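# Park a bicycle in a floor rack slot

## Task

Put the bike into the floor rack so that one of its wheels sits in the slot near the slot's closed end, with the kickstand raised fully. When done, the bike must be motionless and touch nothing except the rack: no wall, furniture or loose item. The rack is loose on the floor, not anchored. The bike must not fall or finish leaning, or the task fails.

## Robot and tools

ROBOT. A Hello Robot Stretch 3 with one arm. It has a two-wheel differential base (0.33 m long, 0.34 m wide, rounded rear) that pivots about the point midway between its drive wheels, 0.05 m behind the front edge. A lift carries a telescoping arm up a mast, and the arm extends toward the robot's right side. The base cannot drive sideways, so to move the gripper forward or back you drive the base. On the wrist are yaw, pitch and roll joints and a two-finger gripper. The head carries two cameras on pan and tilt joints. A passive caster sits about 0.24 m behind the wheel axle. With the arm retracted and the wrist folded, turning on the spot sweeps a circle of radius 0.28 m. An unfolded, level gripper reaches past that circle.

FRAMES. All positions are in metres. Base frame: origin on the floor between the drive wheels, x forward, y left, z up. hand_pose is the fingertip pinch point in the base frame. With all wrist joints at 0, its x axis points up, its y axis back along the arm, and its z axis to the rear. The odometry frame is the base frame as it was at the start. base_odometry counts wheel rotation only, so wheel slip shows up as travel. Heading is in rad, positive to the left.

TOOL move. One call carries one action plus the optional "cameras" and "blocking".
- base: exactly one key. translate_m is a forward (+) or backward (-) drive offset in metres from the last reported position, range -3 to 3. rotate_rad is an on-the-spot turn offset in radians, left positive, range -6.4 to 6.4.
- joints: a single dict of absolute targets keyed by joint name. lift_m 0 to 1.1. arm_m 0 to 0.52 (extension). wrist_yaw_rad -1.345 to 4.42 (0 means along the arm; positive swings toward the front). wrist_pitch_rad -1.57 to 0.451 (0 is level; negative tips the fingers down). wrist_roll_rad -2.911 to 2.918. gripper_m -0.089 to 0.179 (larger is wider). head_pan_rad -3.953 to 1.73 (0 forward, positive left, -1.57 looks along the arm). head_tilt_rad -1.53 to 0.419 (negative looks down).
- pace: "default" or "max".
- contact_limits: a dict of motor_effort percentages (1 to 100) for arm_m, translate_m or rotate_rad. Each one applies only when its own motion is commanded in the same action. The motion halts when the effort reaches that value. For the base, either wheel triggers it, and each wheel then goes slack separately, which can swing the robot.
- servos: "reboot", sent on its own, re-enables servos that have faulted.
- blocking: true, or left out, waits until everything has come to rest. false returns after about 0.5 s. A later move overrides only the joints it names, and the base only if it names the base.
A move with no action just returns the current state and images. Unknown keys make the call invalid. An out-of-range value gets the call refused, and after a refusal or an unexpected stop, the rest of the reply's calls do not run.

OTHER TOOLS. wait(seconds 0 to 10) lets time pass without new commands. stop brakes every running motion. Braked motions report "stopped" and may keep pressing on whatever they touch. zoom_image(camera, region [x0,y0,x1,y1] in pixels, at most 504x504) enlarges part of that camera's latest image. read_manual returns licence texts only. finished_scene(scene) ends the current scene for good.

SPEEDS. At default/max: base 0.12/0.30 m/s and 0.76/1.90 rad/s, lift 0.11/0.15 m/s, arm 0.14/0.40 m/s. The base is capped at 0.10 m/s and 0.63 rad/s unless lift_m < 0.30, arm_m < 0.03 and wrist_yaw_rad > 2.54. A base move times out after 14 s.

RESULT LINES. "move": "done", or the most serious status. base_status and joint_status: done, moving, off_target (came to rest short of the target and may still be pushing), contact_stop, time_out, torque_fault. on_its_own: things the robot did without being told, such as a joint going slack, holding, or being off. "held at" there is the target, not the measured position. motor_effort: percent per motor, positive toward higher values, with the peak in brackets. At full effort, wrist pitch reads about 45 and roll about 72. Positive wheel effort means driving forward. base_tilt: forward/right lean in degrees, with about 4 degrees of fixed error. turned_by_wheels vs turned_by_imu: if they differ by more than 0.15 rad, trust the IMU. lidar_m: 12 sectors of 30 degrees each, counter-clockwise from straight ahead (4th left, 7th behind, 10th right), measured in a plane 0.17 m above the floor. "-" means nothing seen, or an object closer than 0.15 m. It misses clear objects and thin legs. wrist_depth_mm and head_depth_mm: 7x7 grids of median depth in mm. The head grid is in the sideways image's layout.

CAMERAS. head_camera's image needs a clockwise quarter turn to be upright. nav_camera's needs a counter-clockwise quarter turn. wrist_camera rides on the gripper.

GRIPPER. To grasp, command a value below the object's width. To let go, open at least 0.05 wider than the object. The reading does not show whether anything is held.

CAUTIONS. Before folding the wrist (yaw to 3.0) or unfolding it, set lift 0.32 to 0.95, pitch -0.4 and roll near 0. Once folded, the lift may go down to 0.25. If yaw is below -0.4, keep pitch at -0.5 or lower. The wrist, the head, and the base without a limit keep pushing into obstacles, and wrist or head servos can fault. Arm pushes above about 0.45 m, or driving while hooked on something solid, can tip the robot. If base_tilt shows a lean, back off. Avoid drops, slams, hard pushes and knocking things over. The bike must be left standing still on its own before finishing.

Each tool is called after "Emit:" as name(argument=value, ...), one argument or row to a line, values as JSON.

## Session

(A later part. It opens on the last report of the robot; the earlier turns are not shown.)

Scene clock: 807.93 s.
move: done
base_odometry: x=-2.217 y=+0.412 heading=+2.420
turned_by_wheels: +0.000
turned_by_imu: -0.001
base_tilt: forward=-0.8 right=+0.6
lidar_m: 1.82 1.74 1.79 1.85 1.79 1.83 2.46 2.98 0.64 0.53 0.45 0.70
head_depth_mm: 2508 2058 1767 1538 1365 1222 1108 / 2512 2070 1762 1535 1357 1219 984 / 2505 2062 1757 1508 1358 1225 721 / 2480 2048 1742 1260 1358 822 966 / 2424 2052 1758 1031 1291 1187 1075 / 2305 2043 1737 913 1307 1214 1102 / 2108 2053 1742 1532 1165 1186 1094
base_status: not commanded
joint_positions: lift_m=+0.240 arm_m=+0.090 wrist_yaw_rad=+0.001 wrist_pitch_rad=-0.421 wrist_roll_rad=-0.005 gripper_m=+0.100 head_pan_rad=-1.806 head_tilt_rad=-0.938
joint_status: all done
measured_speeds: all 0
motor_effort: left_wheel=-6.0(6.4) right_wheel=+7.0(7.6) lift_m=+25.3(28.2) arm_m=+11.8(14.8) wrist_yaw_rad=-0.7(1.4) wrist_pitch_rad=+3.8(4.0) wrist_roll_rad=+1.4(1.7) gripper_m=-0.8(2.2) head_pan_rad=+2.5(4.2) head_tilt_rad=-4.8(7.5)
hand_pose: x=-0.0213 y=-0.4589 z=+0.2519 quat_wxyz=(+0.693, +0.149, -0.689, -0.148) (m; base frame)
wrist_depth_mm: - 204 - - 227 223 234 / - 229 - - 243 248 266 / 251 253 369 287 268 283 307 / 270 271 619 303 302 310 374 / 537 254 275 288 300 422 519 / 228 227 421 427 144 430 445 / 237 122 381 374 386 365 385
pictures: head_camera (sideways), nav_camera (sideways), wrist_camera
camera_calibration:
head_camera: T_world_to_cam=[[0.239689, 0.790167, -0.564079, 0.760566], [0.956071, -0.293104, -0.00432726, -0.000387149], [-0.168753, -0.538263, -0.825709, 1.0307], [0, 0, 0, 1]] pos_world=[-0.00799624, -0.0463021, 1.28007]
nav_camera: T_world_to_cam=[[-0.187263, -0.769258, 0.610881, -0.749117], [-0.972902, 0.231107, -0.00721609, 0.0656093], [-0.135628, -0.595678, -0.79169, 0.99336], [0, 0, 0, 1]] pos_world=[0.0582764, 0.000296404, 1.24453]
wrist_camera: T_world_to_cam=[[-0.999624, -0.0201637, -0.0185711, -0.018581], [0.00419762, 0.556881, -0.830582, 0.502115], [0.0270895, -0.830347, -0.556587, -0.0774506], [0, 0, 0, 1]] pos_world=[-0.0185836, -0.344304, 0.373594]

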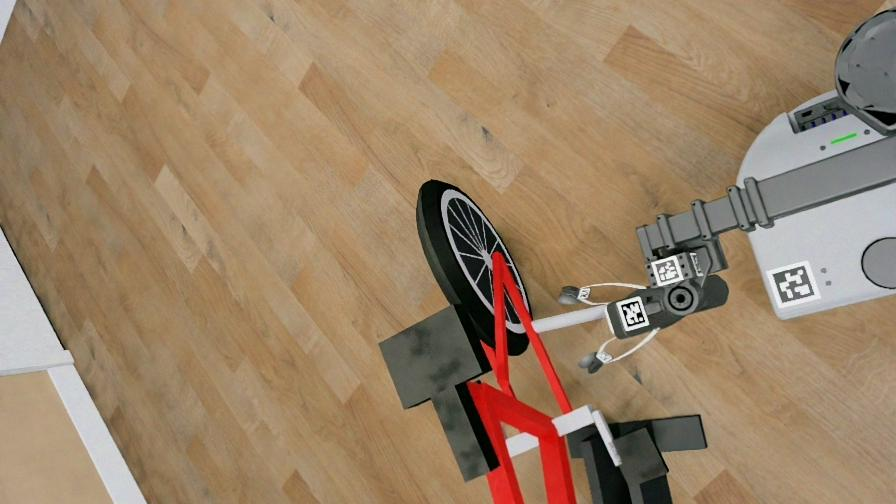

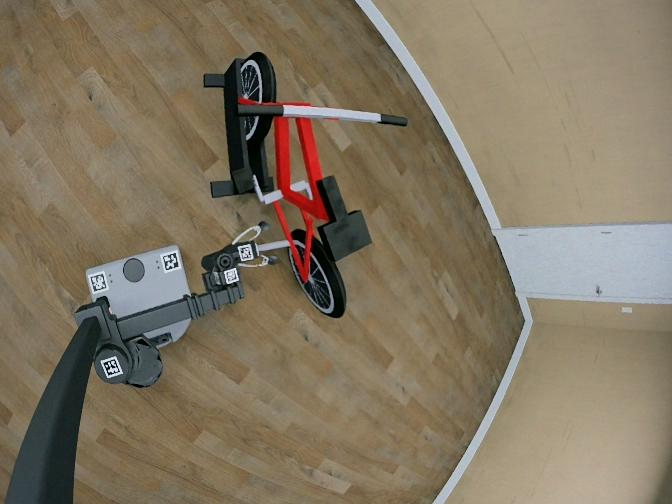

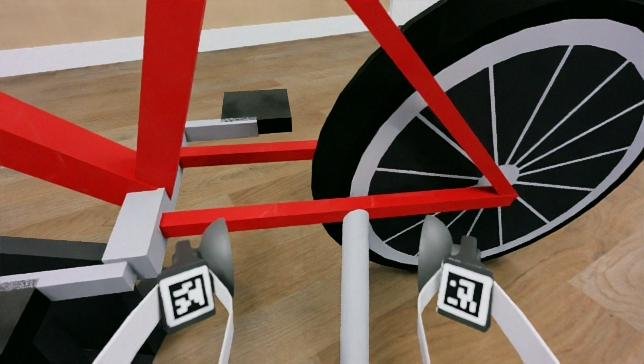

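Emit:
move(
  base={"translate_m": -0.021},
  joints={"arm_m": 0.10},
  cameras=[],
)

Emit:
move(
  joints={"lift_m": 0.11},
)

Emit:
zoom_image(
  camera="wrist_camera",
  region=[100, 0, 544, 364],
)

Scene clock: 822.63 s.
move: done
base_odometry: x=-2.201 y=+0.399 heading=+2.420
turned_by_wheels: +0.000
turned_by_imu: -0.001
base_tilt: forward=-0.8 right=+0.5
lidar_m: 1.84 1.76 1.82 1.84 1.77 1.82 2.45 2.97 0.64 0.53 0.45 0.70
head_depth_mm: 2515 2086 1766 1539 1362 1219 1108 / 2520 2073 1758 1539 1365 1219 978 / 2486 2067 1766 1507 1353 1221 719 / 2492 2071 1758 1268 1355 825 965 / 2425 2048 1758 1105 1216 1179 1077 / 2318 2053 1742 898 1309 1215 1103 / 2127 2046 1743 1527 1159 1191 1093
base_status: done
joint_positions: lift_m=+0.240 arm_m=+0.100 wrist_yaw_rad=+0.001 wrist_pitch_rad=-0.421 wrist_roll_rad=-0.005 gripper_m=+0.100 head_pan_rad=-1.806 head_tilt_rad=-0.938
joint_status: all done
measured_speeds: all 0
motor_effort: left_wheel=-5.0(10.3) right_wheel=+3.4(5.1) lift_m=+24.0(25.4) arm_m=+12.7(14.4) wrist_yaw_rad=-0.6(1.4) wrist_pitch_rad=+3.9(4.0) wrist_roll_rad=+1.3(1.8) gripper_m=-0.2(1.8) head_pan_rad=+3.0(3.6) head_tilt_rad=-5.0(6.6)
hand_pose: x=-0.0213 y=-0.4689 z=+0.2519 quat_wxyz=(+0.693, +0.149, -0.689, -0.148) (m; base frame)
wrist_depth_mm: - 194 - 182 219 216 228 / - 214 - 252 226 243 256 / 908 244 363 264 254 280 296 / 257 275 611 292 293 311 357 / 543 257 274 278 290 412 521 / 225 227 417 431 144 427 444 / 330 122 378 378 381 366 383
pictures: none
No camera images: "cameras" was empty.

Scene clock: 824.63 s.
move: done
base_odometry: x=-2.201 y=+0.399 heading=+2.420
turned_by_wheels: +0.000
turned_by_imu: +0.000
base_tilt: forward=-0.8 right=+0.5
lidar_m: 1.84 1.76 1.82 1.84 1.77 1.82 2.46 2.97 0.64 0.60 0.45 0.70
head_depth_mm: 2518 2064 1775 1552 1365 1227 1102 / 2508 2063 1757 1528 1366 1219 980 / 2503 2078 1758 1508 1357 1217 835 / 2488 2054 1765 1269 1364 943 965 / 2412 2061 1747 1105 1305 1183 1075 / 2304 2049 1748 896 1324 1215 1100 / 2128 2040 1750 1524 1160 1192 1100
base_status: not commanded
joint_positions: lift_m=+0.110 arm_m=+0.100 wrist_yaw_rad=+0.001 wrist_pitch_rad=-0.421 wrist_roll_rad=-0.005 gripper_m=+0.100 head_pan_rad=-1.806 head_tilt_rad=-0.938
joint_status: all done
measured_speeds: all 0
motor_effort: left_wheel=-5.1(6.0) right_wheel=+3.5(4.3) lift_m=+24.5(27.7) arm_m=+11.6(13.2) wrist_yaw_rad=-0.7(1.1) wrist_pitch_rad=+3.8(3.9) wrist_roll_rad=+1.4(1.7) gripper_m=-0.3(1.9) head_pan_rad=+2.8(3.5) head_tilt_rad=-6.0(6.4)
hand_pose: x=-0.0213 y=-0.4690 z=+0.1220 quat_wxyz=(+0.693, +0.149, -0.689, -0.148) (m; base frame)
wrist_depth_mm: 196 261 297 218 225 228 248 / 189 195 203 206 222 266 281 / 533 561 555 201 290 307 325 / 427 428 422 303 337 359 423 / 266 335 348 324 344 347 342 / 281 286 277 181 146 283 293 / 255 123 248 176 247 239 253
pictures: head_camera (sideways), nav_camera (sideways), wrist_camera
camera_calibration:
head_camera: T_world_to_cam=[[0.239604, 0.790193, -0.564079, 0.760566], [0.956102, -0.293001, -0.00432727, -0.000387338], [-0.168695, -0.538281, -0.825709, 1.0307], [0, 0, 0, 1]] pos_world=[-0.00799124, -0.0463037, 1.28007]
nav_camera: T_world_to_cam=[[-0.18718, -0.769278, 0.610881, -0.749117], [-0.972927, 0.231002, -0.00721609, 0.0656095], [-0.135563, -0.595693, -0.79169, 0.99336], [0, 0, 0, 1]] pos_world=[0.0582764, 0.000302043, 1.24453]
wrist_camera: T_world_to_cam=[[-0.999624, -0.0201668, -0.018568, -0.0211985], [0.00419765, 0.556748, -0.830671, 0.399692], [0.0270897, -0.830436, -0.556455, -0.158168], [0, 0, 0, 1]] pos_world=[-0.0185836, -0.354304, 0.243606]

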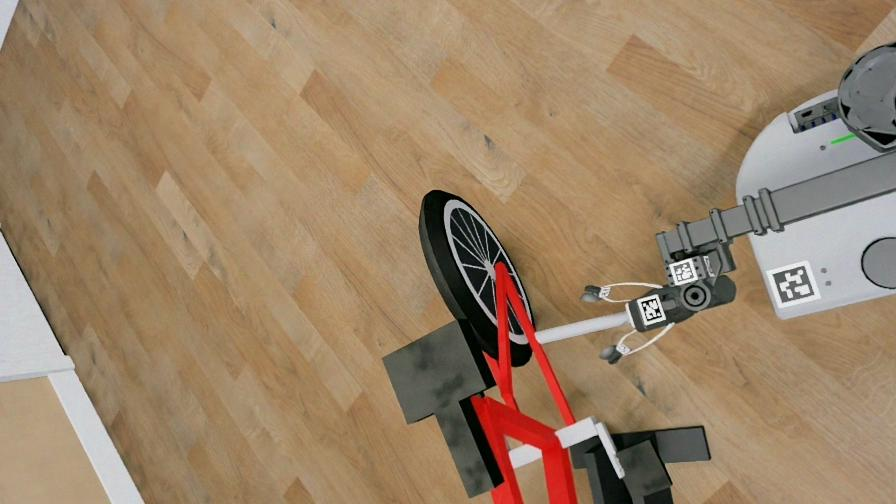

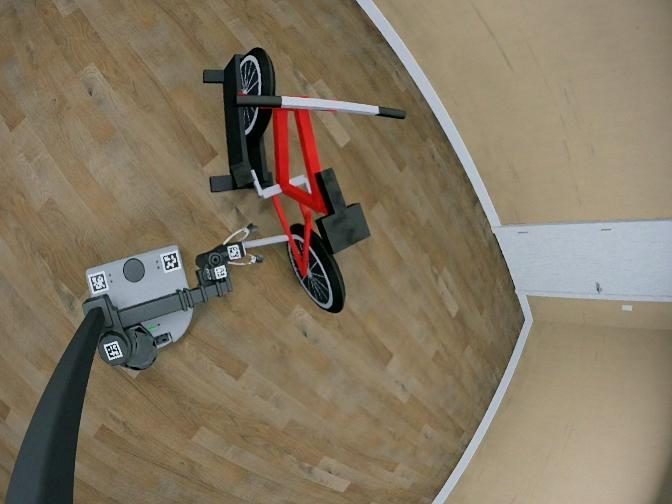

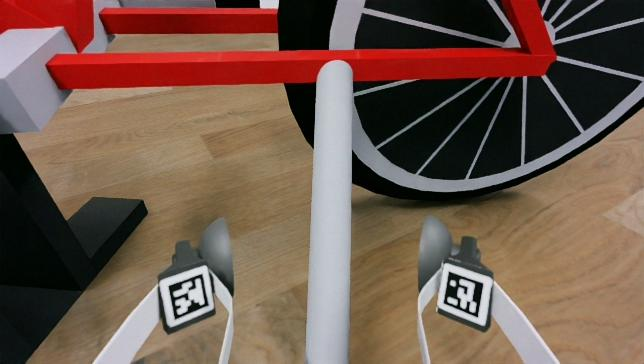

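Scaled by 1.135.

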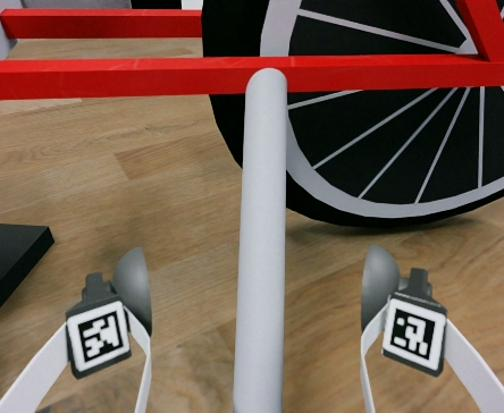

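Emit:
move(
  joints={"lift_m": 0.07},
  cameras=["wrist_camera"],
)

Emit:
move(
  joints={"gripper_m": -0.04},
  cameras=["wrist_camera","head_camera"],
)

Scene clock: 831.67 s.
move: done
base_odometry: x=-2.201 y=+0.399 heading=+2.420
turned_by_wheels: +0.000
turned_by_imu: -0.001
base_tilt: forward=-0.8 right=+0.5
lidar_m: 1.84 1.76 1.82 1.83 1.77 1.82 2.46 2.97 0.64 0.62 0.45 0.70
head_depth_mm: 2528 2074 1774 1538 1366 1220 1108 / 2527 2089 1761 1539 1358 1223 981 / 2493 2078 1757 1502 1353 1218 885 / 2518 2061 1752 1263 1358 974 963 / 2396 2053 1746 1107 1288 1179 1074 / 2305 2059 1747 896 1328 1214 1097 / 2132 2039 1746 1524 1163 1193 1104
base_status: not commanded
joint_positions: lift_m=+0.070 arm_m=+0.100 wrist_yaw_rad=+0.001 wrist_pitch_rad=-0.421 wrist_roll_rad=-0.005 gripper_m=+0.100 head_pan_rad=-1.806 head_tilt_rad=-0.938
joint_status: all done
measured_speeds: all 0
motor_effort: left_wheel=-4.6(5.9) right_wheel=+3.9(4.4) lift_m=+24.3(31.0) arm_m=+12.3(12.7) wrist_yaw_rad=-0.8(1.3) wrist_pitch_rad=+3.8(3.9) wrist_roll_rad=+1.2(1.7) gripper_m=-0.1(1.6) head_pan_rad=+3.5(3.8) head_tilt_rad=-7.2(7.2)
hand_pose: x=-0.0213 y=-0.4690 z=+0.0820 quat_wxyz=(+0.693, +0.149, -0.689, -0.147) (m; base frame)
wrist_depth_mm: - - - 185 231 243 253 / 670 666 649 174 260 276 293 / 462 464 465 167 299 314 411 / 323 342 358 163 336 343 352 / 263 292 292 156 290 288 290 / 249 239 149 150 230 235 244 / 219 124 208 146 210 200 212
pictures: wrist_camera
camera_calibration:
wrist_camera: T_world_to_cam=[[-0.999624, -0.0201686, -0.0185663, -0.021942], [0.00419765, 0.556673, -0.830721, 0.36646], [0.0270898, -0.830487, -0.556379, -0.180453], [0, 0, 0, 1]] pos_world=[-0.0185835, -0.354305, 0.203618]

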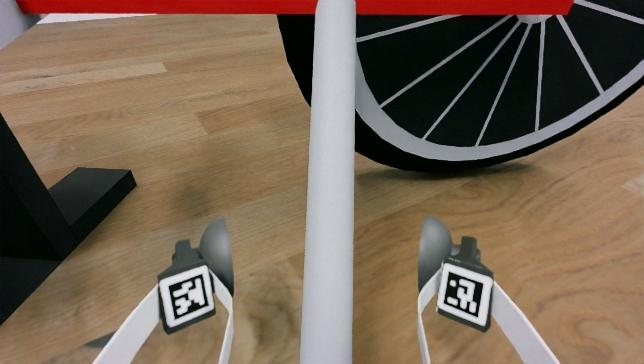

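Scene clock: 833.60 s.
move: done
base_odometry: x=-2.201 y=+0.399 heading=+2.420
turned_by_wheels: +0.000
turned_by_imu: +0.000
base_tilt: forward=-0.8 right=+0.5
lidar_m: 1.84 1.76 1.81 1.84 1.77 1.82 2.45 2.97 0.64 0.62 0.45 0.70
head_depth_mm: 2518 2061 1754 1543 1366 1223 1107 / 2508 2086 1764 1539 1370 1222 980 / 2510 2061 1765 1501 1356 1222 883 / 2503 2061 1752 1265 1365 976 966 / 2392 2048 1737 1106 1314 1183 1073 / 2279 2030 1755 898 1333 1212 1101 / 2136 2035 1739 1515 1155 1200 1097
base_status: not commanded
joint_positions: lift_m=+0.070 arm_m=+0.100 wrist_yaw_rad=-0.002 wrist_pitch_rad=-0.420 wrist_roll_rad=-0.005 gripper_m=-0.039 head_pan_rad=-1.806 head_tilt_rad=-0.938
joint_status: all done
measured_speeds: all 0
motor_effort: left_wheel=-5.5(6.0) right_wheel=+4.1(4.4) lift_m=+33.3(33.3) arm_m=-0.9(12.7) wrist_yaw_rad=+2.1(2.3) wrist_pitch_rad=+3.6(3.9) wrist_roll_rad=+1.4(1.6) gripper_m=-19.1(100.0) head_pan_rad=+3.0(3.7) head_tilt_rad=-5.2(6.7)
hand_pose: x=-0.0220 y=-0.4692 z=+0.0822 quat_wxyz=(+0.693, +0.147, -0.690, -0.148) (m; base frame)
wrist_depth_mm: - - - 181 232 243 255 / 659 657 647 173 261 275 291 / 472 459 459 168 296 315 424 / 323 345 359 163 341 349 356 / 264 289 293 152 289 289 290 / 245 248 238 131 237 244 244 / 215 211 201 147 207 212 211
pictures: head_camera (sideways), wrist_camera
camera_calibration:
head_camera: T_world_to_cam=[[0.239604, 0.790193, -0.564079, 0.760566], [0.956103, -0.293, -0.00432727, -0.000387333], [-0.168695, -0.538281, -0.825709, 1.0307], [0, 0, 0, 1]] pos_world=[-0.00799123, -0.0463037, 1.28007]
wrist_camera: T_world_to_cam=[[-0.99968, -0.0171701, -0.0185515, -0.0212144], [0.00587794, 0.555887, -0.831237, 0.366461], [0.024585, -0.83108, -0.555609, -0.180929], [0, 0, 0, 1]] pos_world=[-0.0189135, -0.354442, 0.203697]

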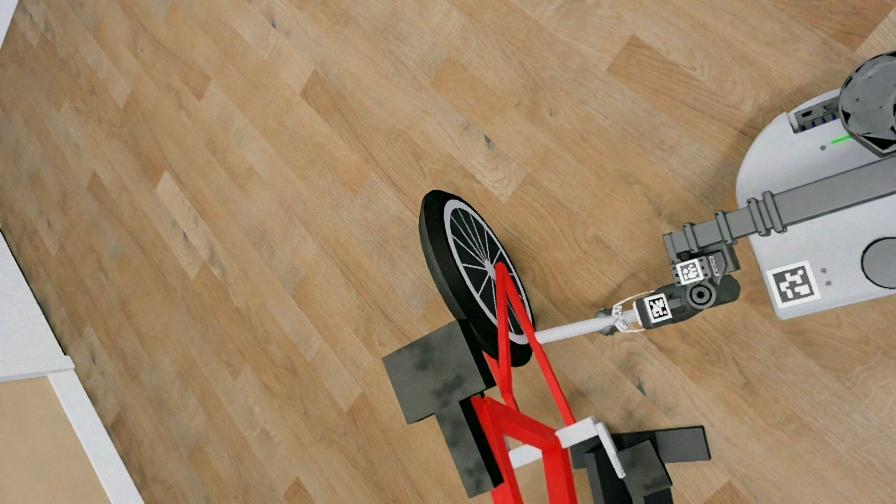

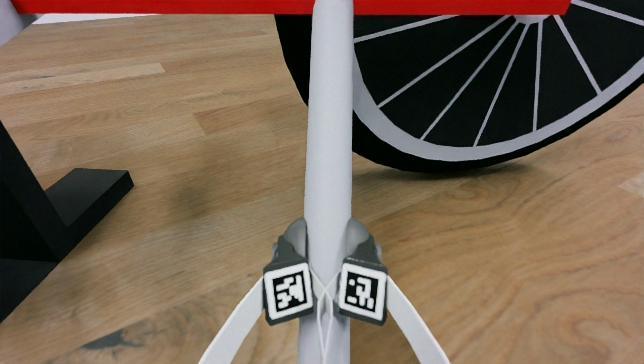

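Emit:
move(
  base={"translate_m": -0.045},
  joints={"gripper_m": -0.089, "wrist_roll_rad": -0.5, "lift_m": 0.078, "arm_m": 0.106},
  cameras=["wrist_camera"],
)

Emit:
move(
  base={"translate_m": -0.05},
  joints={"wrist_roll_rad": -0.9, "lift_m": 0.101, "arm_m": 0.113},
  cameras=["wrist_camera", "head_camera"],
)

Scene clock: 844.13 s.
move: off_target
base_odometry: x=-2.167 y=+0.369 heading=+2.420
turned_by_wheels: +0.000
turned_by_imu: -0.001
base_tilt: forward=-0.8 right=+0.5
lidar_m: 1.88 1.79 1.86 1.81 1.75 1.79 2.42 2.95 0.65 0.60 0.46 0.70
head_depth_mm: 2524 2083 1768 1537 1361 1216 1111 / 2499 2058 1753 1542 1365 1216 982 / 2494 2059 1753 1536 1367 1218 878 / 2476 2053 1747 1305 1353 975 960 / 2423 2060 1754 1124 1308 1162 1069 / 2300 2044 1745 895 1326 1210 1096 / 2148 2037 1742 1525 1163 1194 1095
base_status: done
joint_positions: lift_m=+0.078 arm_m=+0.106 wrist_yaw_rad=+0.002 wrist_pitch_rad=-0.439 wrist_roll_rad=-0.455 gripper_m=-0.085 head_pan_rad=-1.806 head_tilt_rad=-0.938
joint_status: wrist_roll_rad off_target (ended at -0.455, target -0.500); the others done
measured_speeds: all 0
on_its_own: gripper_m is held at -0.085, not at your -0.089, by its stall guard, which is still easing
motor_effort: left_wheel=-2.3(7.3) right_wheel=-3.5(18.6) lift_m=+43.8(43.8) arm_m=-17.2(17.9) wrist_yaw_rad=-1.9(29.3) wrist_pitch_rad=+7.2(9.4) wrist_roll_rad=-15.1(17.5) gripper_m=+6.3(100.0) head_pan_rad=+3.2(3.8) head_tilt_rad=-5.2(6.8)
hand_pose: x=-0.0209 y=-0.4728 z=+0.0859 quat_wxyz=(+0.828, +0.186, -0.516, -0.115) (m; base frame)
wrist_depth_mm: 376 455 588 780 184 204 200 / 292 360 444 512 179 208 211 / 268 301 357 415 267 266 255 / 232 258 294 170 311 303 295 / 204 224 253 155 349 356 469 / 185 200 129 131 290 342 422 / 170 180 118 213 242 287 338
pictures: wrist_camera
camera_calibration:
wrist_camera: T_world_to_cam=[[-0.903336, -0.207043, 0.375655, -0.141762], [-0.426323, 0.529849, -0.73315, 0.341798], [-0.0472467, -0.822431, -0.566899, -0.178296], [0, 0, 0, 1]] pos_world=[0.00923394, -0.357088, 0.202767]

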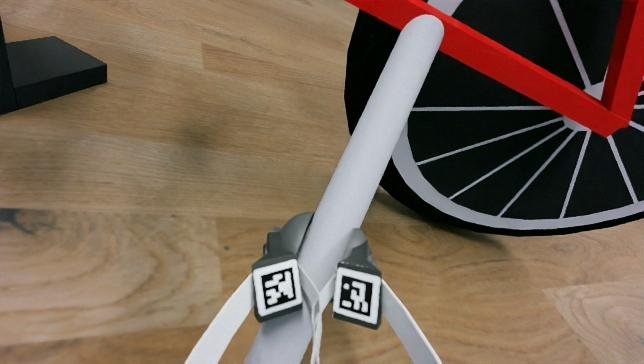

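Scene clock: 845.70 s.
move: done
base_odometry: x=-2.130 y=+0.336 heading=+2.419
turned_by_wheels: +0.000
turned_by_imu: -0.001
base_tilt: forward=-0.8 right=+0.4
lidar_m: 1.92 1.84 1.90 1.79 1.73 1.77 2.38 2.91 0.61 0.52 0.46 0.70
head_depth_mm: 2539 2053 1757 1538 1360 1225 1104 / 2499 2057 1766 1528 1365 1215 979 / 2489 2055 1758 1503 1347 1221 855 / 2496 2071 1764 1354 1358 958 967 / 2445 2044 1754 1081 1302 1165 1074 / 2339 2052 1749 900 1307 1218 1098 / 2178 2050 1740 1518 1120 1187 1098
base_status: done
joint_positions: lift_m=+0.101 arm_m=+0.113 wrist_yaw_rad=-0.010 wrist_pitch_rad=-0.471 wrist_roll_rad=-0.901 gripper_m=-0.084 head_pan_rad=-1.805 head_tilt_rad=-0.939
joint_status: all done
measured_speeds: all 0
on_its_own: gripper_m is held at -0.085, not at your -0.089, by its stall guard, which is not easing now; wrist_pitch_rad is at rest, and its effort (+12.9) is outside its rest range (-8 to +12)
motor_effort: left_wheel=-4.8(10.1) right_wheel=+6.9(12.3) lift_m=+22.4(49.2) arm_m=+13.7(27.0) wrist_yaw_rad=+8.8(25.5) wrist_pitch_rad=+12.9(15.2) wrist_roll_rad=-0.1(30.0) gripper_m=-20.5(21.9) head_pan_rad=+3.0(3.7) head_tilt_rad=-4.9(6.4)
hand_pose: x=-0.0237 y=-0.4755 z=+0.1020 quat_wxyz=(+0.918, +0.219, -0.320, -0.082) (m; base frame)
wrist_depth_mm: 234 285 386 582 178 204 172 / 213 257 339 497 223 201 179 / 200 237 304 421 256 205 197 / 190 221 276 351 190 236 218 / 177 204 249 182 337 287 232 / 167 192 215 128 384 330 277 / 158 176 171 246 358 454 322
pictures: head_camera (sideways), wrist_camera
camera_calibration:
head_camera: T_world_to_cam=[[0.239274, 0.791003, -0.563083, 0.759271], [0.956285, -0.292404, -0.00440258, -0.000290405], [-0.168131, -0.537415, -0.826388, 1.03158], [0, 0, 0, 1]] pos_world=[-0.00795648, -0.0462867, 1.28001]
wrist_camera: T_world_to_cam=[[-0.635185, -0.368351, 0.678865, -0.252115], [-0.762495, 0.439093, -0.475183, 0.276437], [-0.123051, -0.81946, -0.559771, -0.172642], [0, 0, 0, 1]] pos_world=[0.0293987, -0.355722, 0.205871]

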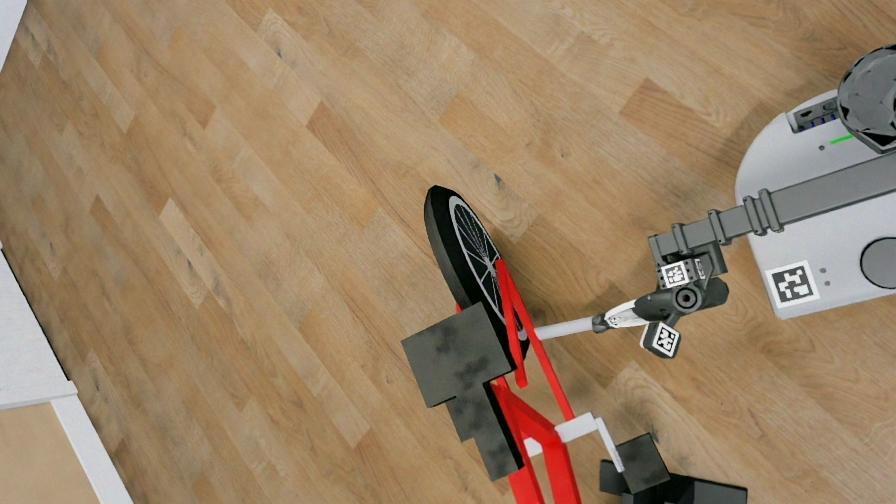

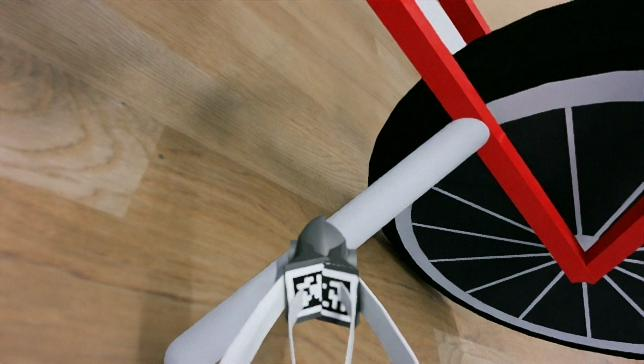

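Emit:
zoom_image(
  camera="head_camera",
  region=[380, 160, 800, 504],
)

Emit:
move(
  joints={"head_pan_rad": -1.35, "head_tilt_rad": -0.9},
  cameras=["head_camera"],
)

Emit:
zoom_image(
  camera="head_camera",
  region=[400, 0, 896, 504],
)

Scaled by 1.200 from the camera's 896x504 image, which has a finer 1280x720 frame.

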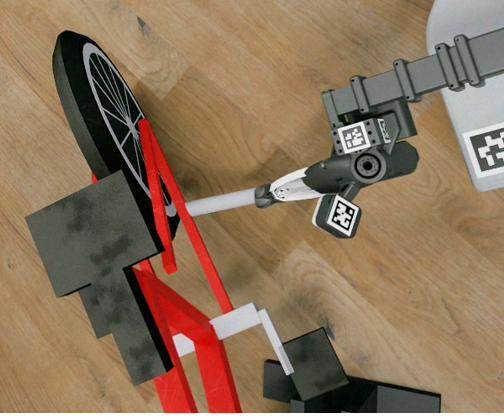

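Scene clock: 861.83 s.
move: done
base_odometry: x=-2.130 y=+0.336 heading=+2.419
turned_by_wheels: +0.000
turned_by_imu: -0.001
base_tilt: forward=-0.9 right=+0.5
lidar_m: 1.92 1.84 1.90 1.79 1.72 1.76 2.38 2.91 0.61 0.52 0.46 0.71
head_depth_mm: 2378 2194 1842 1581 1357 1238 1108 / 2289 2173 1829 1583 1330 1230 1095 / 2200 2179 1810 901 1225 1042 857 / 2077 2157 1812 1568 1331 1187 965 / 2014 2164 1812 1564 1308 1226 1107 / 1915 2118 1828 1529 1235 1225 1102 / 1824 2060 1806 1559 1221 1223 1104
base_status: not commanded
joint_positions: lift_m=+0.101 arm_m=+0.113 wrist_yaw_rad=-0.010 wrist_pitch_rad=-0.471 wrist_roll_rad=-0.901 gripper_m=-0.084 head_pan_rad=-1.356 head_tilt_rad=-0.902
joint_status: all done
measured_speeds: all 0
on_its_own: gripper_m is held at -0.085, not at your -0.089, by its stall guard, which is not easing now; wrist_pitch_rad is at rest, and its effort (+12.9) is outside its rest range (-8 to +12)
motor_effort: left_wheel=-5.7(5.8) right_wheel=+6.7(8.0) lift_m=+28.7(29.8) arm_m=-3.8(4.7) wrist_yaw_rad=+9.2(9.6) wrist_pitch_rad=+12.9(13.0) wrist_roll_rad=+0.2(0.3) gripper_m=-20.2(21.2) head_pan_rad=+4.0(5.1) head_tilt_rad=+1.4(3.1)
hand_pose: x=-0.0237 y=-0.4754 z=+0.1021 quat_wxyz=(+0.918, +0.219, -0.320, -0.082) (m; base frame)
wrist_depth_mm: 233 287 384 577 180 204 171 / 216 261 343 491 223 200 179 / 199 237 301 422 255 205 198 / 189 220 275 362 192 234 219 / 177 204 252 183 338 282 235 / 168 191 215 128 381 325 275 / 158 176 172 247 359 454 321
pictures: head_camera (sideways)
camera_calibration:
head_camera: T_world_to_cam=[[-0.123314, 0.795699, -0.593006, 0.800466], [0.988438, 0.151612, -0.00210931, -0.00347196], [0.0882284, -0.58641, -0.805195, 1.00246], [0, 0, 0, 1]] pos_world=[0.0136952, -0.0485522, 1.28185]

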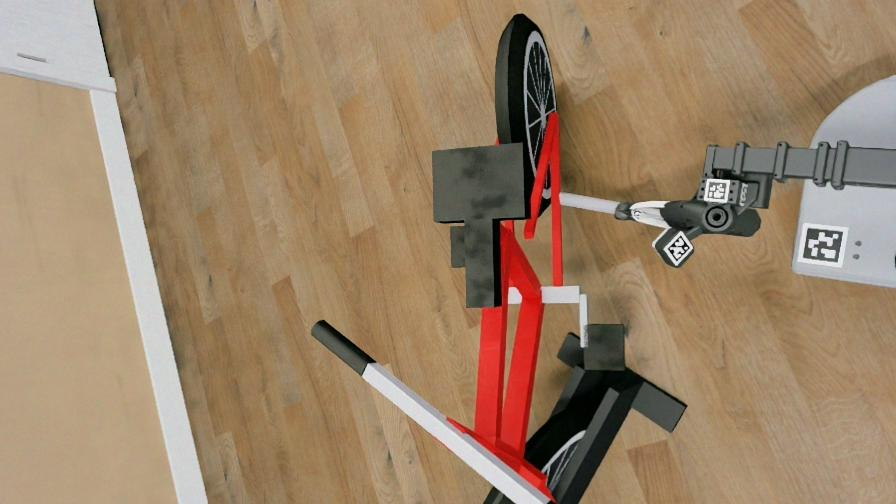

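Scaled by 1.000.

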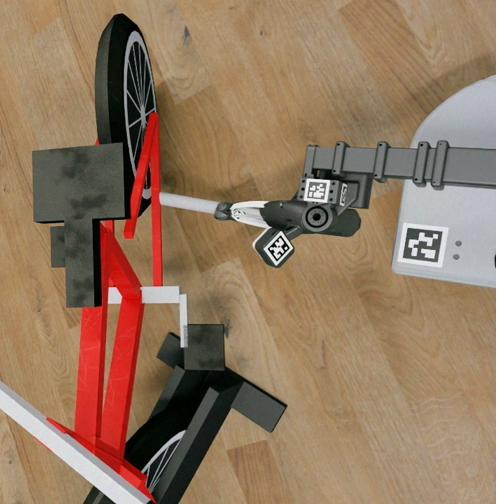

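Emit:
move(
  joints={"gripper_m": -0.03, "lift_m": 0.075},
  cameras=["wrist_camera"],
)

Emit:
move(
  joints={"wrist_roll_rad": 0.0},
  cameras=["wrist_camera"],
)

Scene clock: 949.23 s.
move: contact_stop
base_odometry: x=-2.130 y=+0.336 heading=+2.419
turned_by_wheels: +0.000
turned_by_imu: -0.001
base_tilt: forward=-0.8 right=+0.5
lidar_m: 1.93 1.84 1.90 1.79 1.72 1.77 2.38 2.90 0.61 0.52 0.46 0.71
head_depth_mm: 2386 2186 1834 1575 1364 1234 1110 / 2274 2176 1828 1576 1340 1229 1109 / 2190 2182 1834 902 1231 1045 858 / 2100 2185 1817 1573 1342 1189 968 / 1982 2157 1825 1561 1310 1228 1105 / 1902 2103 1820 1546 1234 1224 1099 / 1827 2049 1818 1559 1219 1222 1111
base_status: not commanded
joint_positions: lift_m=+0.101 arm_m=+0.113 wrist_yaw_rad=-0.011 wrist_pitch_rad=-0.467 wrist_roll_rad=-0.902 gripper_m=-0.030 head_pan_rad=-1.356 head_tilt_rad=-0.902
joint_status: lift_m contact_stop (moved +0.000 of -0.026); the others done
measured_speeds: translate_m=+0.000 rotate_rad=+0.000 lift_m=+0.003 arm_m=+0.000 wrist_yaw_rad=+0.000 wrist_pitch_rad=+0.000 wrist_roll_rad=+0.000 head_pan_rad=+0.000 head_tilt_rad=+0.000
on_its_own: lift_m is slack since a contact_stop (your +0.075 is given up); wrist_yaw_rad is at rest, and its effort (+9.5) is outside its rest range (-9 to +9)
motor_effort: left_wheel=-5.0(6.0) right_wheel=+7.7(7.7) lift_m=+24.9(25.1) arm_m=+25.7(27.9) wrist_yaw_rad=+9.5(9.7) wrist_pitch_rad=+12.1(12.9) wrist_roll_rad=+0.1(0.5) gripper_m=-3.9(90.6) head_pan_rad=+3.0(3.8) head_tilt_rad=+1.6(2.1)
hand_pose: x=-0.0238 y=-0.4761 z=+0.1029 quat_wxyz=(+0.919, +0.217, -0.320, -0.081) (m; base frame)
wrist_depth_mm: 235 286 392 595 181 204 173 / 217 261 343 498 196 200 179 / 201 240 308 428 253 209 198 / 188 221 279 364 194 233 218 / 178 206 250 157 337 285 232 / 170 191 215 128 378 325 277 / 159 179 112 257 324 449 322
pictures: wrist_camera
camera_calibration:
wrist_camera: T_world_to_cam=[[-0.634983, -0.364972, 0.680876, -0.25163], [-0.762566, 0.437198, -0.476814, 0.276271], [-0.123654, -0.821981, -0.555928, -0.174187], [0, 0, 0, 1]] pos_world=[0.0293557, -0.355802, 0.206223]

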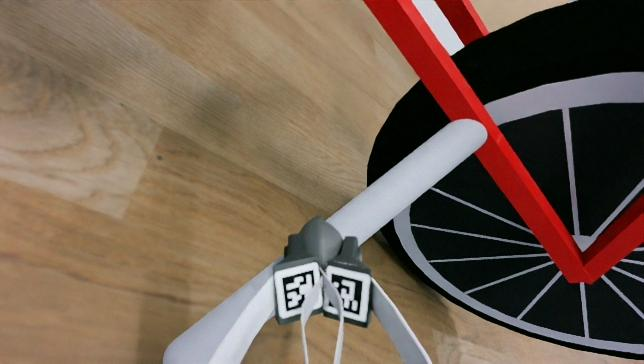

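not run: a stop that you did not command came earlier in this reply.

Emit:
move(
  joints={"gripper_m": 0.06},
  cameras=[],
)

Emit:
move(
  joints={"wrist_roll_rad": 0.0, "head_pan_rad": -1.5},
)

Scene clock: 956.53 s.
move: done
base_odometry: x=-2.130 y=+0.336 heading=+2.420
turned_by_wheels: +0.000
turned_by_imu: -0.001
base_tilt: forward=-0.8 right=+0.5
lidar_m: 1.92 1.84 1.90 1.78 1.72 1.77 2.39 2.90 0.61 0.52 0.46 0.70
head_depth_mm: 2391 2201 1831 1583 1365 1229 1108 / 2299 2168 1823 1573 1334 1228 1109 / 2169 2161 1826 900 1216 1038 857 / 2085 2168 1824 1573 1333 1188 969 / 1983 2158 1812 1572 1307 1223 1105 / 1919 2090 1817 1539 1237 1229 1103 / 1810 2049 1811 1557 1223 1222 1103
base_status: not commanded
joint_positions: lift_m=+0.103 arm_m=+0.113 wrist_yaw_rad=-0.002 wrist_pitch_rad=-0.423 wrist_roll_rad=-0.902 gripper_m=+0.060 head_pan_rad=-1.356 head_tilt_rad=-0.902
joint_status: all done
measured_speeds: all 0
on_its_own: lift_m is slack since a contact_stop (your +0.075 is given up)
motor_effort: left_wheel=-5.3(5.7) right_wheel=+5.0(8.3) lift_m=+28.0(29.2) arm_m=+12.8(13.4) wrist_yaw_rad=+2.1(11.3) wrist_pitch_rad=+4.1(13.4) wrist_roll_rad=+0.0(0.5) gripper_m=+0.2(95.2) head_pan_rad=+2.2(4.3) head_tilt_rad=-0.2(2.3)
hand_pose: x=-0.0219 y=-0.4818 z=+0.1151 quat_wxyz=(+0.924, +0.198, -0.321, -0.070) (m; base frame)
wrist_depth_mm: 255 314 434 572 248 - 178 / 230 283 375 547 196 199 176 / 214 256 334 476 219 211 190 / 198 234 299 388 200 225 211 / 187 217 253 189 283 252 226 / 176 199 129 281 128 309 256 / 167 174 173 286 356 339 309
pictures: none
No camera images: "cameras" was empty.

Scene clock: 957.63 s.
move: done
base_odometry: x=-2.130 y=+0.336 heading=+2.420
turned_by_wheels: +0.000
turned_by_imu: +0.000
base_tilt: forward=-0.7 right=+0.6
lidar_m: 1.92 1.84 1.90 1.79 1.72 1.77 2.38 2.90 0.61 0.52 0.46 0.71
head_depth_mm: 2633 2192 1831 1575 1387 1228 1106 / 2481 2179 1831 1571 1369 1231 1061 / 2382 2176 1829 1576 1329 1211 865 / 2244 2188 1822 905 1306 1171 968 / 2114 2155 1814 1575 1309 1229 1107 / 2002 2134 1794 1565 1266 1223 1102 / 1877 2071 1802 1511 1129 1219 1105
base_status: not commanded
joint_positions: lift_m=+0.103 arm_m=+0.113 wrist_yaw_rad=-0.002 wrist_pitch_rad=-0.423 wrist_roll_rad=-0.006 gripper_m=+0.060 head_pan_rad=-1.494 head_tilt_rad=-0.902
joint_status: all done
measured_speeds: all 0
on_its_own: lift_m is slack since a contact_stop (your +0.075 is given up)
motor_effort: left_wheel=-4.0(5.0) right_wheel=+5.6(5.6) lift_m=+27.8(29.1) arm_m=+12.1(13.3) wrist_yaw_rad=+1.6(2.3) wrist_pitch_rad=+4.0(4.2) wrist_roll_rad=+1.8(4.5) gripper_m=+0.5(1.6) head_pan_rad=-2.3(3.0) head_tilt_rad=+0.3(2.0)
hand_pose: x=-0.0219 y=-0.4818 z=+0.1150 quat_wxyz=(+0.694, +0.148, -0.689, -0.149) (m; base frame)
wrist_depth_mm: 185 - - 208 209 216 231 / 176 185 194 198 210 222 270 / 510 531 533 262 282 298 324 / 416 417 412 196 344 375 408 / 338 338 340 190 323 333 331 / 289 287 129 184 128 283 282 / 248 239 240 234 240 239 244
pictures: head_camera (sideways), nav_camera (sideways), wrist_camera
camera_calibration:
head_camera: T_world_to_cam=[[-0.0127921, 0.804752, -0.593474, 0.800401], [0.999895, 0.0143653, -0.00207298, -0.00358915], [0.00685721, -0.593438, -0.804851, 1.00251], [0, 0, 0, 1]] pos_world=[0.00695321, -0.0491469, 1.28188]
nav_camera: T_world_to_cam=[[0.0561423, -0.767097, 0.639069, -0.787329], [-0.996856, -0.0789098, -0.00714431, 0.0656624], [0.0559092, -0.636659, -0.769116, 0.96284], [0, 0, 0, 1]] pos_world=[0.0558268, 0.0142238, 1.24416]
wrist_camera: T_world_to_cam=[[-0.999683, -0.0182694, -0.0173142, -0.0213664], [0.00417888, 0.557865, -0.829921, 0.401489], [0.0248211, -0.829731, -0.557612, -0.172272], [0, 0, 0, 1]] pos_world=[-0.0187614, -0.367306, 0.236773]

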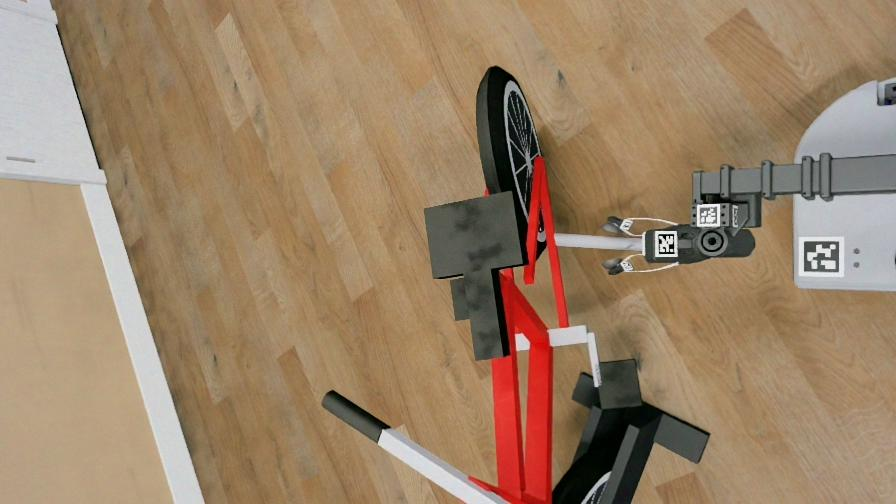

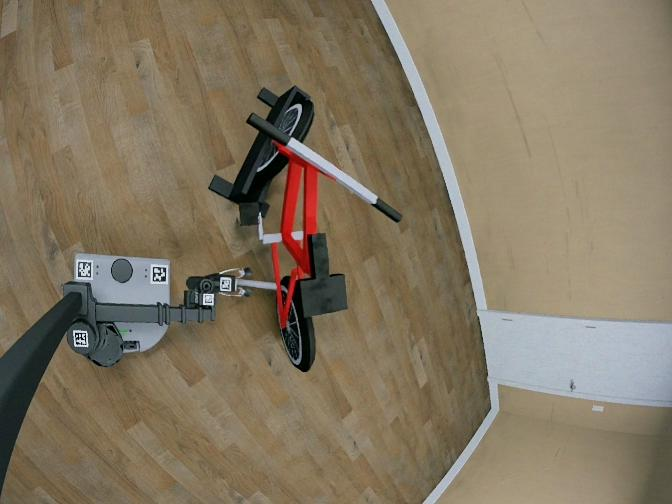

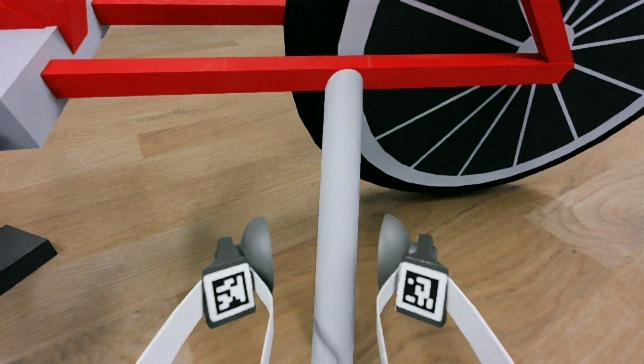

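Emit:
move(
  joints={"lift_m": 0.07, "arm_m": 0.10},
  cameras=[],
)

Emit:
move(
  joints={"gripper_m": -0.07},
  cameras=[],
)

Emit:
move(
  joints={"lift_m": 0.095},
)

Scene clock: 967.10 s.
move: done
base_odometry: x=-2.130 y=+0.336 heading=+2.420
turned_by_wheels: +0.000
turned_by_imu: -0.001
base_tilt: forward=-0.9 right=+0.5
lidar_m: 1.92 1.84 1.90 1.79 1.72 1.77 2.39 2.90 0.61 0.52 0.46 0.70
head_depth_mm: 2605 2186 1841 1579 1384 1225 1113 / 2504 2193 1840 1576 1355 1230 1063 / 2374 2180 1821 1578 1327 1227 888 / 2257 2156 1824 904 1306 1174 965 / 2114 2152 1824 1576 1311 1231 1104 / 1975 2136 1811 1572 1258 1232 1102 / 1869 2084 1803 1517 1130 1224 1101
base_status: not commanded
joint_positions: lift_m=+0.070 arm_m=+0.100 wrist_yaw_rad=-0.002 wrist_pitch_rad=-0.422 wrist_roll_rad=-0.006 gripper_m=+0.060 head_pan_rad=-1.494 head_tilt_rad=-0.902
joint_status: all done
measured_speeds: all 0
motor_effort: left_wheel=-4.5(5.5) right_wheel=+4.8(5.5) lift_m=+23.1(26.2) arm_m=-12.3(13.3) wrist_yaw_rad=+1.6(2.1) wrist_pitch_rad=+4.0(4.1) wrist_roll_rad=+1.6(2.0) gripper_m=-0.3(1.5) head_pan_rad=-2.2(3.1) head_tilt_rad=+0.3(2.1)
hand_pose: x=-0.0219 y=-0.4689 z=+0.0819 quat_wxyz=(+0.694, +0.148, -0.689, -0.148) (m; base frame)
wrist_depth_mm: 174 178 187 186 207 214 256 / 661 646 659 188 266 279 296 / 462 464 467 188 309 334 428 / 362 359 356 329 354 353 350 / 290 292 291 174 280 288 286 / 247 246 129 171 128 243 245 / 212 213 207 173 205 205 211
pictures: none
No camera images: "cameras" was empty.

Scene clock: 969.00 s.
move: done
base_odometry: x=-2.130 y=+0.336 heading=+2.420
turned_by_wheels: +0.000
turned_by_imu: +0.000
base_tilt: forward=-0.8 right=+0.6
lidar_m: 1.92 1.84 1.90 1.79 1.72 1.77 2.39 2.90 0.61 0.52 0.46 0.70
head_depth_mm: 2601 2193 1824 1567 1384 1230 1107 / 2464 2169 1831 1577 1352 1228 1063 / 2365 2182 1820 1568 1339 1228 883 / 2256 2184 1832 901 1309 1186 968 / 2105 2167 1839 1564 1311 1226 1106 / 1971 2156 1821 1571 1266 1232 1104 / 1870 2076 1815 1498 1124 1222 1105
base_status: not commanded
joint_positions: lift_m=+0.070 arm_m=+0.100 wrist_yaw_rad=-0.011 wrist_pitch_rad=-0.421 wrist_roll_rad=-0.005 gripper_m=-0.069 head_pan_rad=-1.494 head_tilt_rad=-0.902
joint_status: all done
measured_speeds: all 0
on_its_own: wrist_yaw_rad is at rest, and its effort (+9.5) is outside its rest range (-9 to +9)
motor_effort: left_wheel=-4.4(5.4) right_wheel=+5.0(5.5) lift_m=+29.7(31.0) arm_m=-11.5(12.5) wrist_yaw_rad=+9.5(10.0) wrist_pitch_rad=+3.7(4.1) wrist_roll_rad=+1.2(2.2) gripper_m=-28.4(100.0) head_pan_rad=-2.9(3.3) head_tilt_rad=-0.2(2.0)
hand_pose: x=-0.0240 y=-0.4690 z=+0.0821 quat_wxyz=(+0.693, +0.144, -0.690, -0.151) (m; base frame)
wrist_depth_mm: 174 178 185 187 207 215 260 / 674 665 652 186 267 281 305 / 464 469 467 181 316 336 437 / 363 360 359 329 353 353 352 / 294 294 292 158 288 291 288 / 247 245 247 128 245 245 243 / 212 214 202 174 205 210 211
pictures: none
No camera images: "cameras" was empty.

Scene clock: 970.00 s.
move: done
base_odometry: x=-2.130 y=+0.336 heading=+2.420
turned_by_wheels: +0.000
turned_by_imu: +0.000
base_tilt: forward=-0.7 right=+0.4
lidar_m: 1.92 1.84 1.89 1.79 1.72 1.77 2.38 2.90 0.61 0.52 0.46 0.71
head_depth_mm: 2592 2204 1824 1582 1381 1235 1107 / 2479 2165 1824 1569 1355 1230 1063 / 2396 2185 1831 1568 1336 1208 867 / 2249 2171 1814 903 1307 1174 966 / 2094 2169 1822 1574 1306 1226 1104 / 1989 2140 1826 1560 1267 1227 1106 / 1868 2079 1810 1500 1128 1219 1098
base_status: not commanded
joint_positions: lift_m=+0.095 arm_m=+0.100 wrist_yaw_rad=-0.003 wrist_pitch_rad=-0.423 wrist_roll_rad=-0.005 gripper_m=-0.066 head_pan_rad=-1.494 head_tilt_rad=-0.902
joint_status: all done
measured_speeds: all 0
motor_effort: left_wheel=-4.7(5.3) right_wheel=+5.4(5.8) lift_m=+33.4(37.6) arm_m=+7.5(12.1) wrist_yaw_rad=+2.8(11.0) wrist_pitch_rad=+4.1(8.1) wrist_roll_rad=+1.6(1.6) gripper_m=-7.1(29.3) head_pan_rad=-1.9(3.2) head_tilt_rad=+1.4(2.1)
hand_pose: x=-0.0222 y=-0.4686 z=+0.1066 quat_wxyz=(+0.693, +0.148, -0.690, -0.150) (m; base frame)
wrist_depth_mm: 188 - - 215 220 224 245 / 183 635 640 207 259 274 287 / 482 510 517 276 304 323 457 / 403 402 402 337 365 377 392 / 316 327 324 188 322 322 319 / 279 276 274 127 275 272 272 / 240 241 226 186 230 235 236
pictures: head_camera (sideways), nav_camera (sideways), wrist_camera
camera_calibration:
head_camera: T_world_to_cam=[[-0.0127317, 0.804753, -0.593474, 0.800401], [0.999896, 0.0142902, -0.00207297, -0.00358917], [0.00681265, -0.593438, -0.804851, 1.00251], [0, 0, 0, 1]] pos_world=[0.00694951, -0.049147, 1.28188]
nav_camera: T_world_to_cam=[[0.0560847, -0.767102, 0.639069, -0.787329], [-0.996862, -0.0788349, -0.00714431, 0.0656624], [0.0558614, -0.636663, -0.769116, 0.96284], [0, 0, 0, 1]] pos_world=[0.0558279, 0.0142201, 1.24416]
wrist_camera: T_world_to_cam=[[-0.999697, -0.0160994, -0.0186344, -0.0204648], [0.00647618, 0.558188, -0.829689, 0.387315], [0.023759, -0.829558, -0.557914, -0.165888], [0, 0, 0, 1]] pos_world=[-0.0190256, -0.354138, 0.228418]

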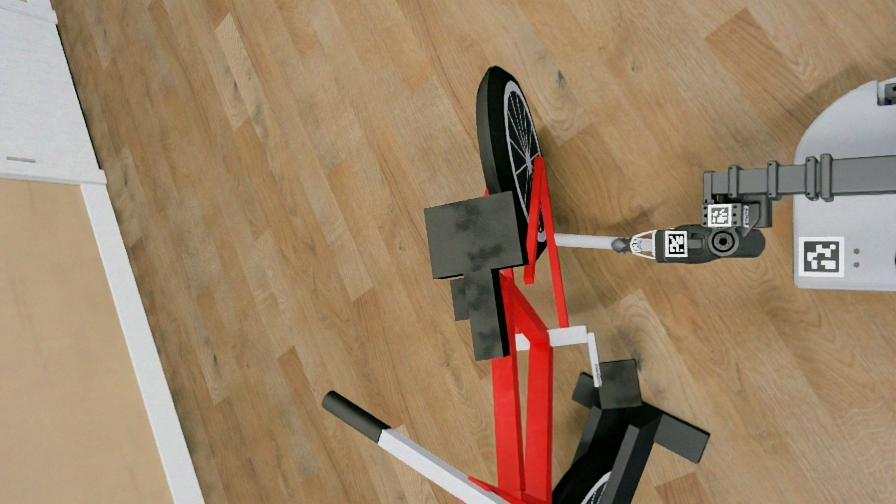

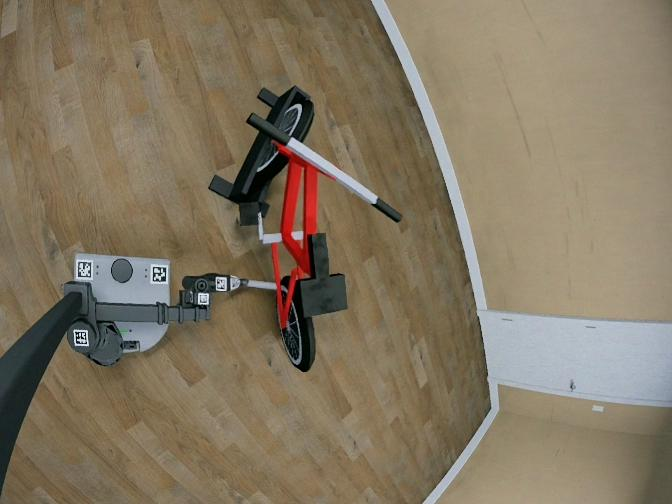

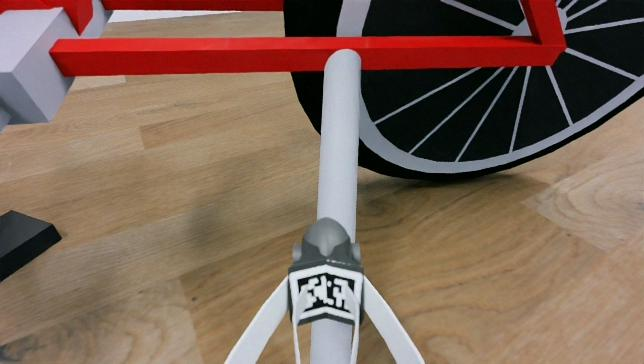

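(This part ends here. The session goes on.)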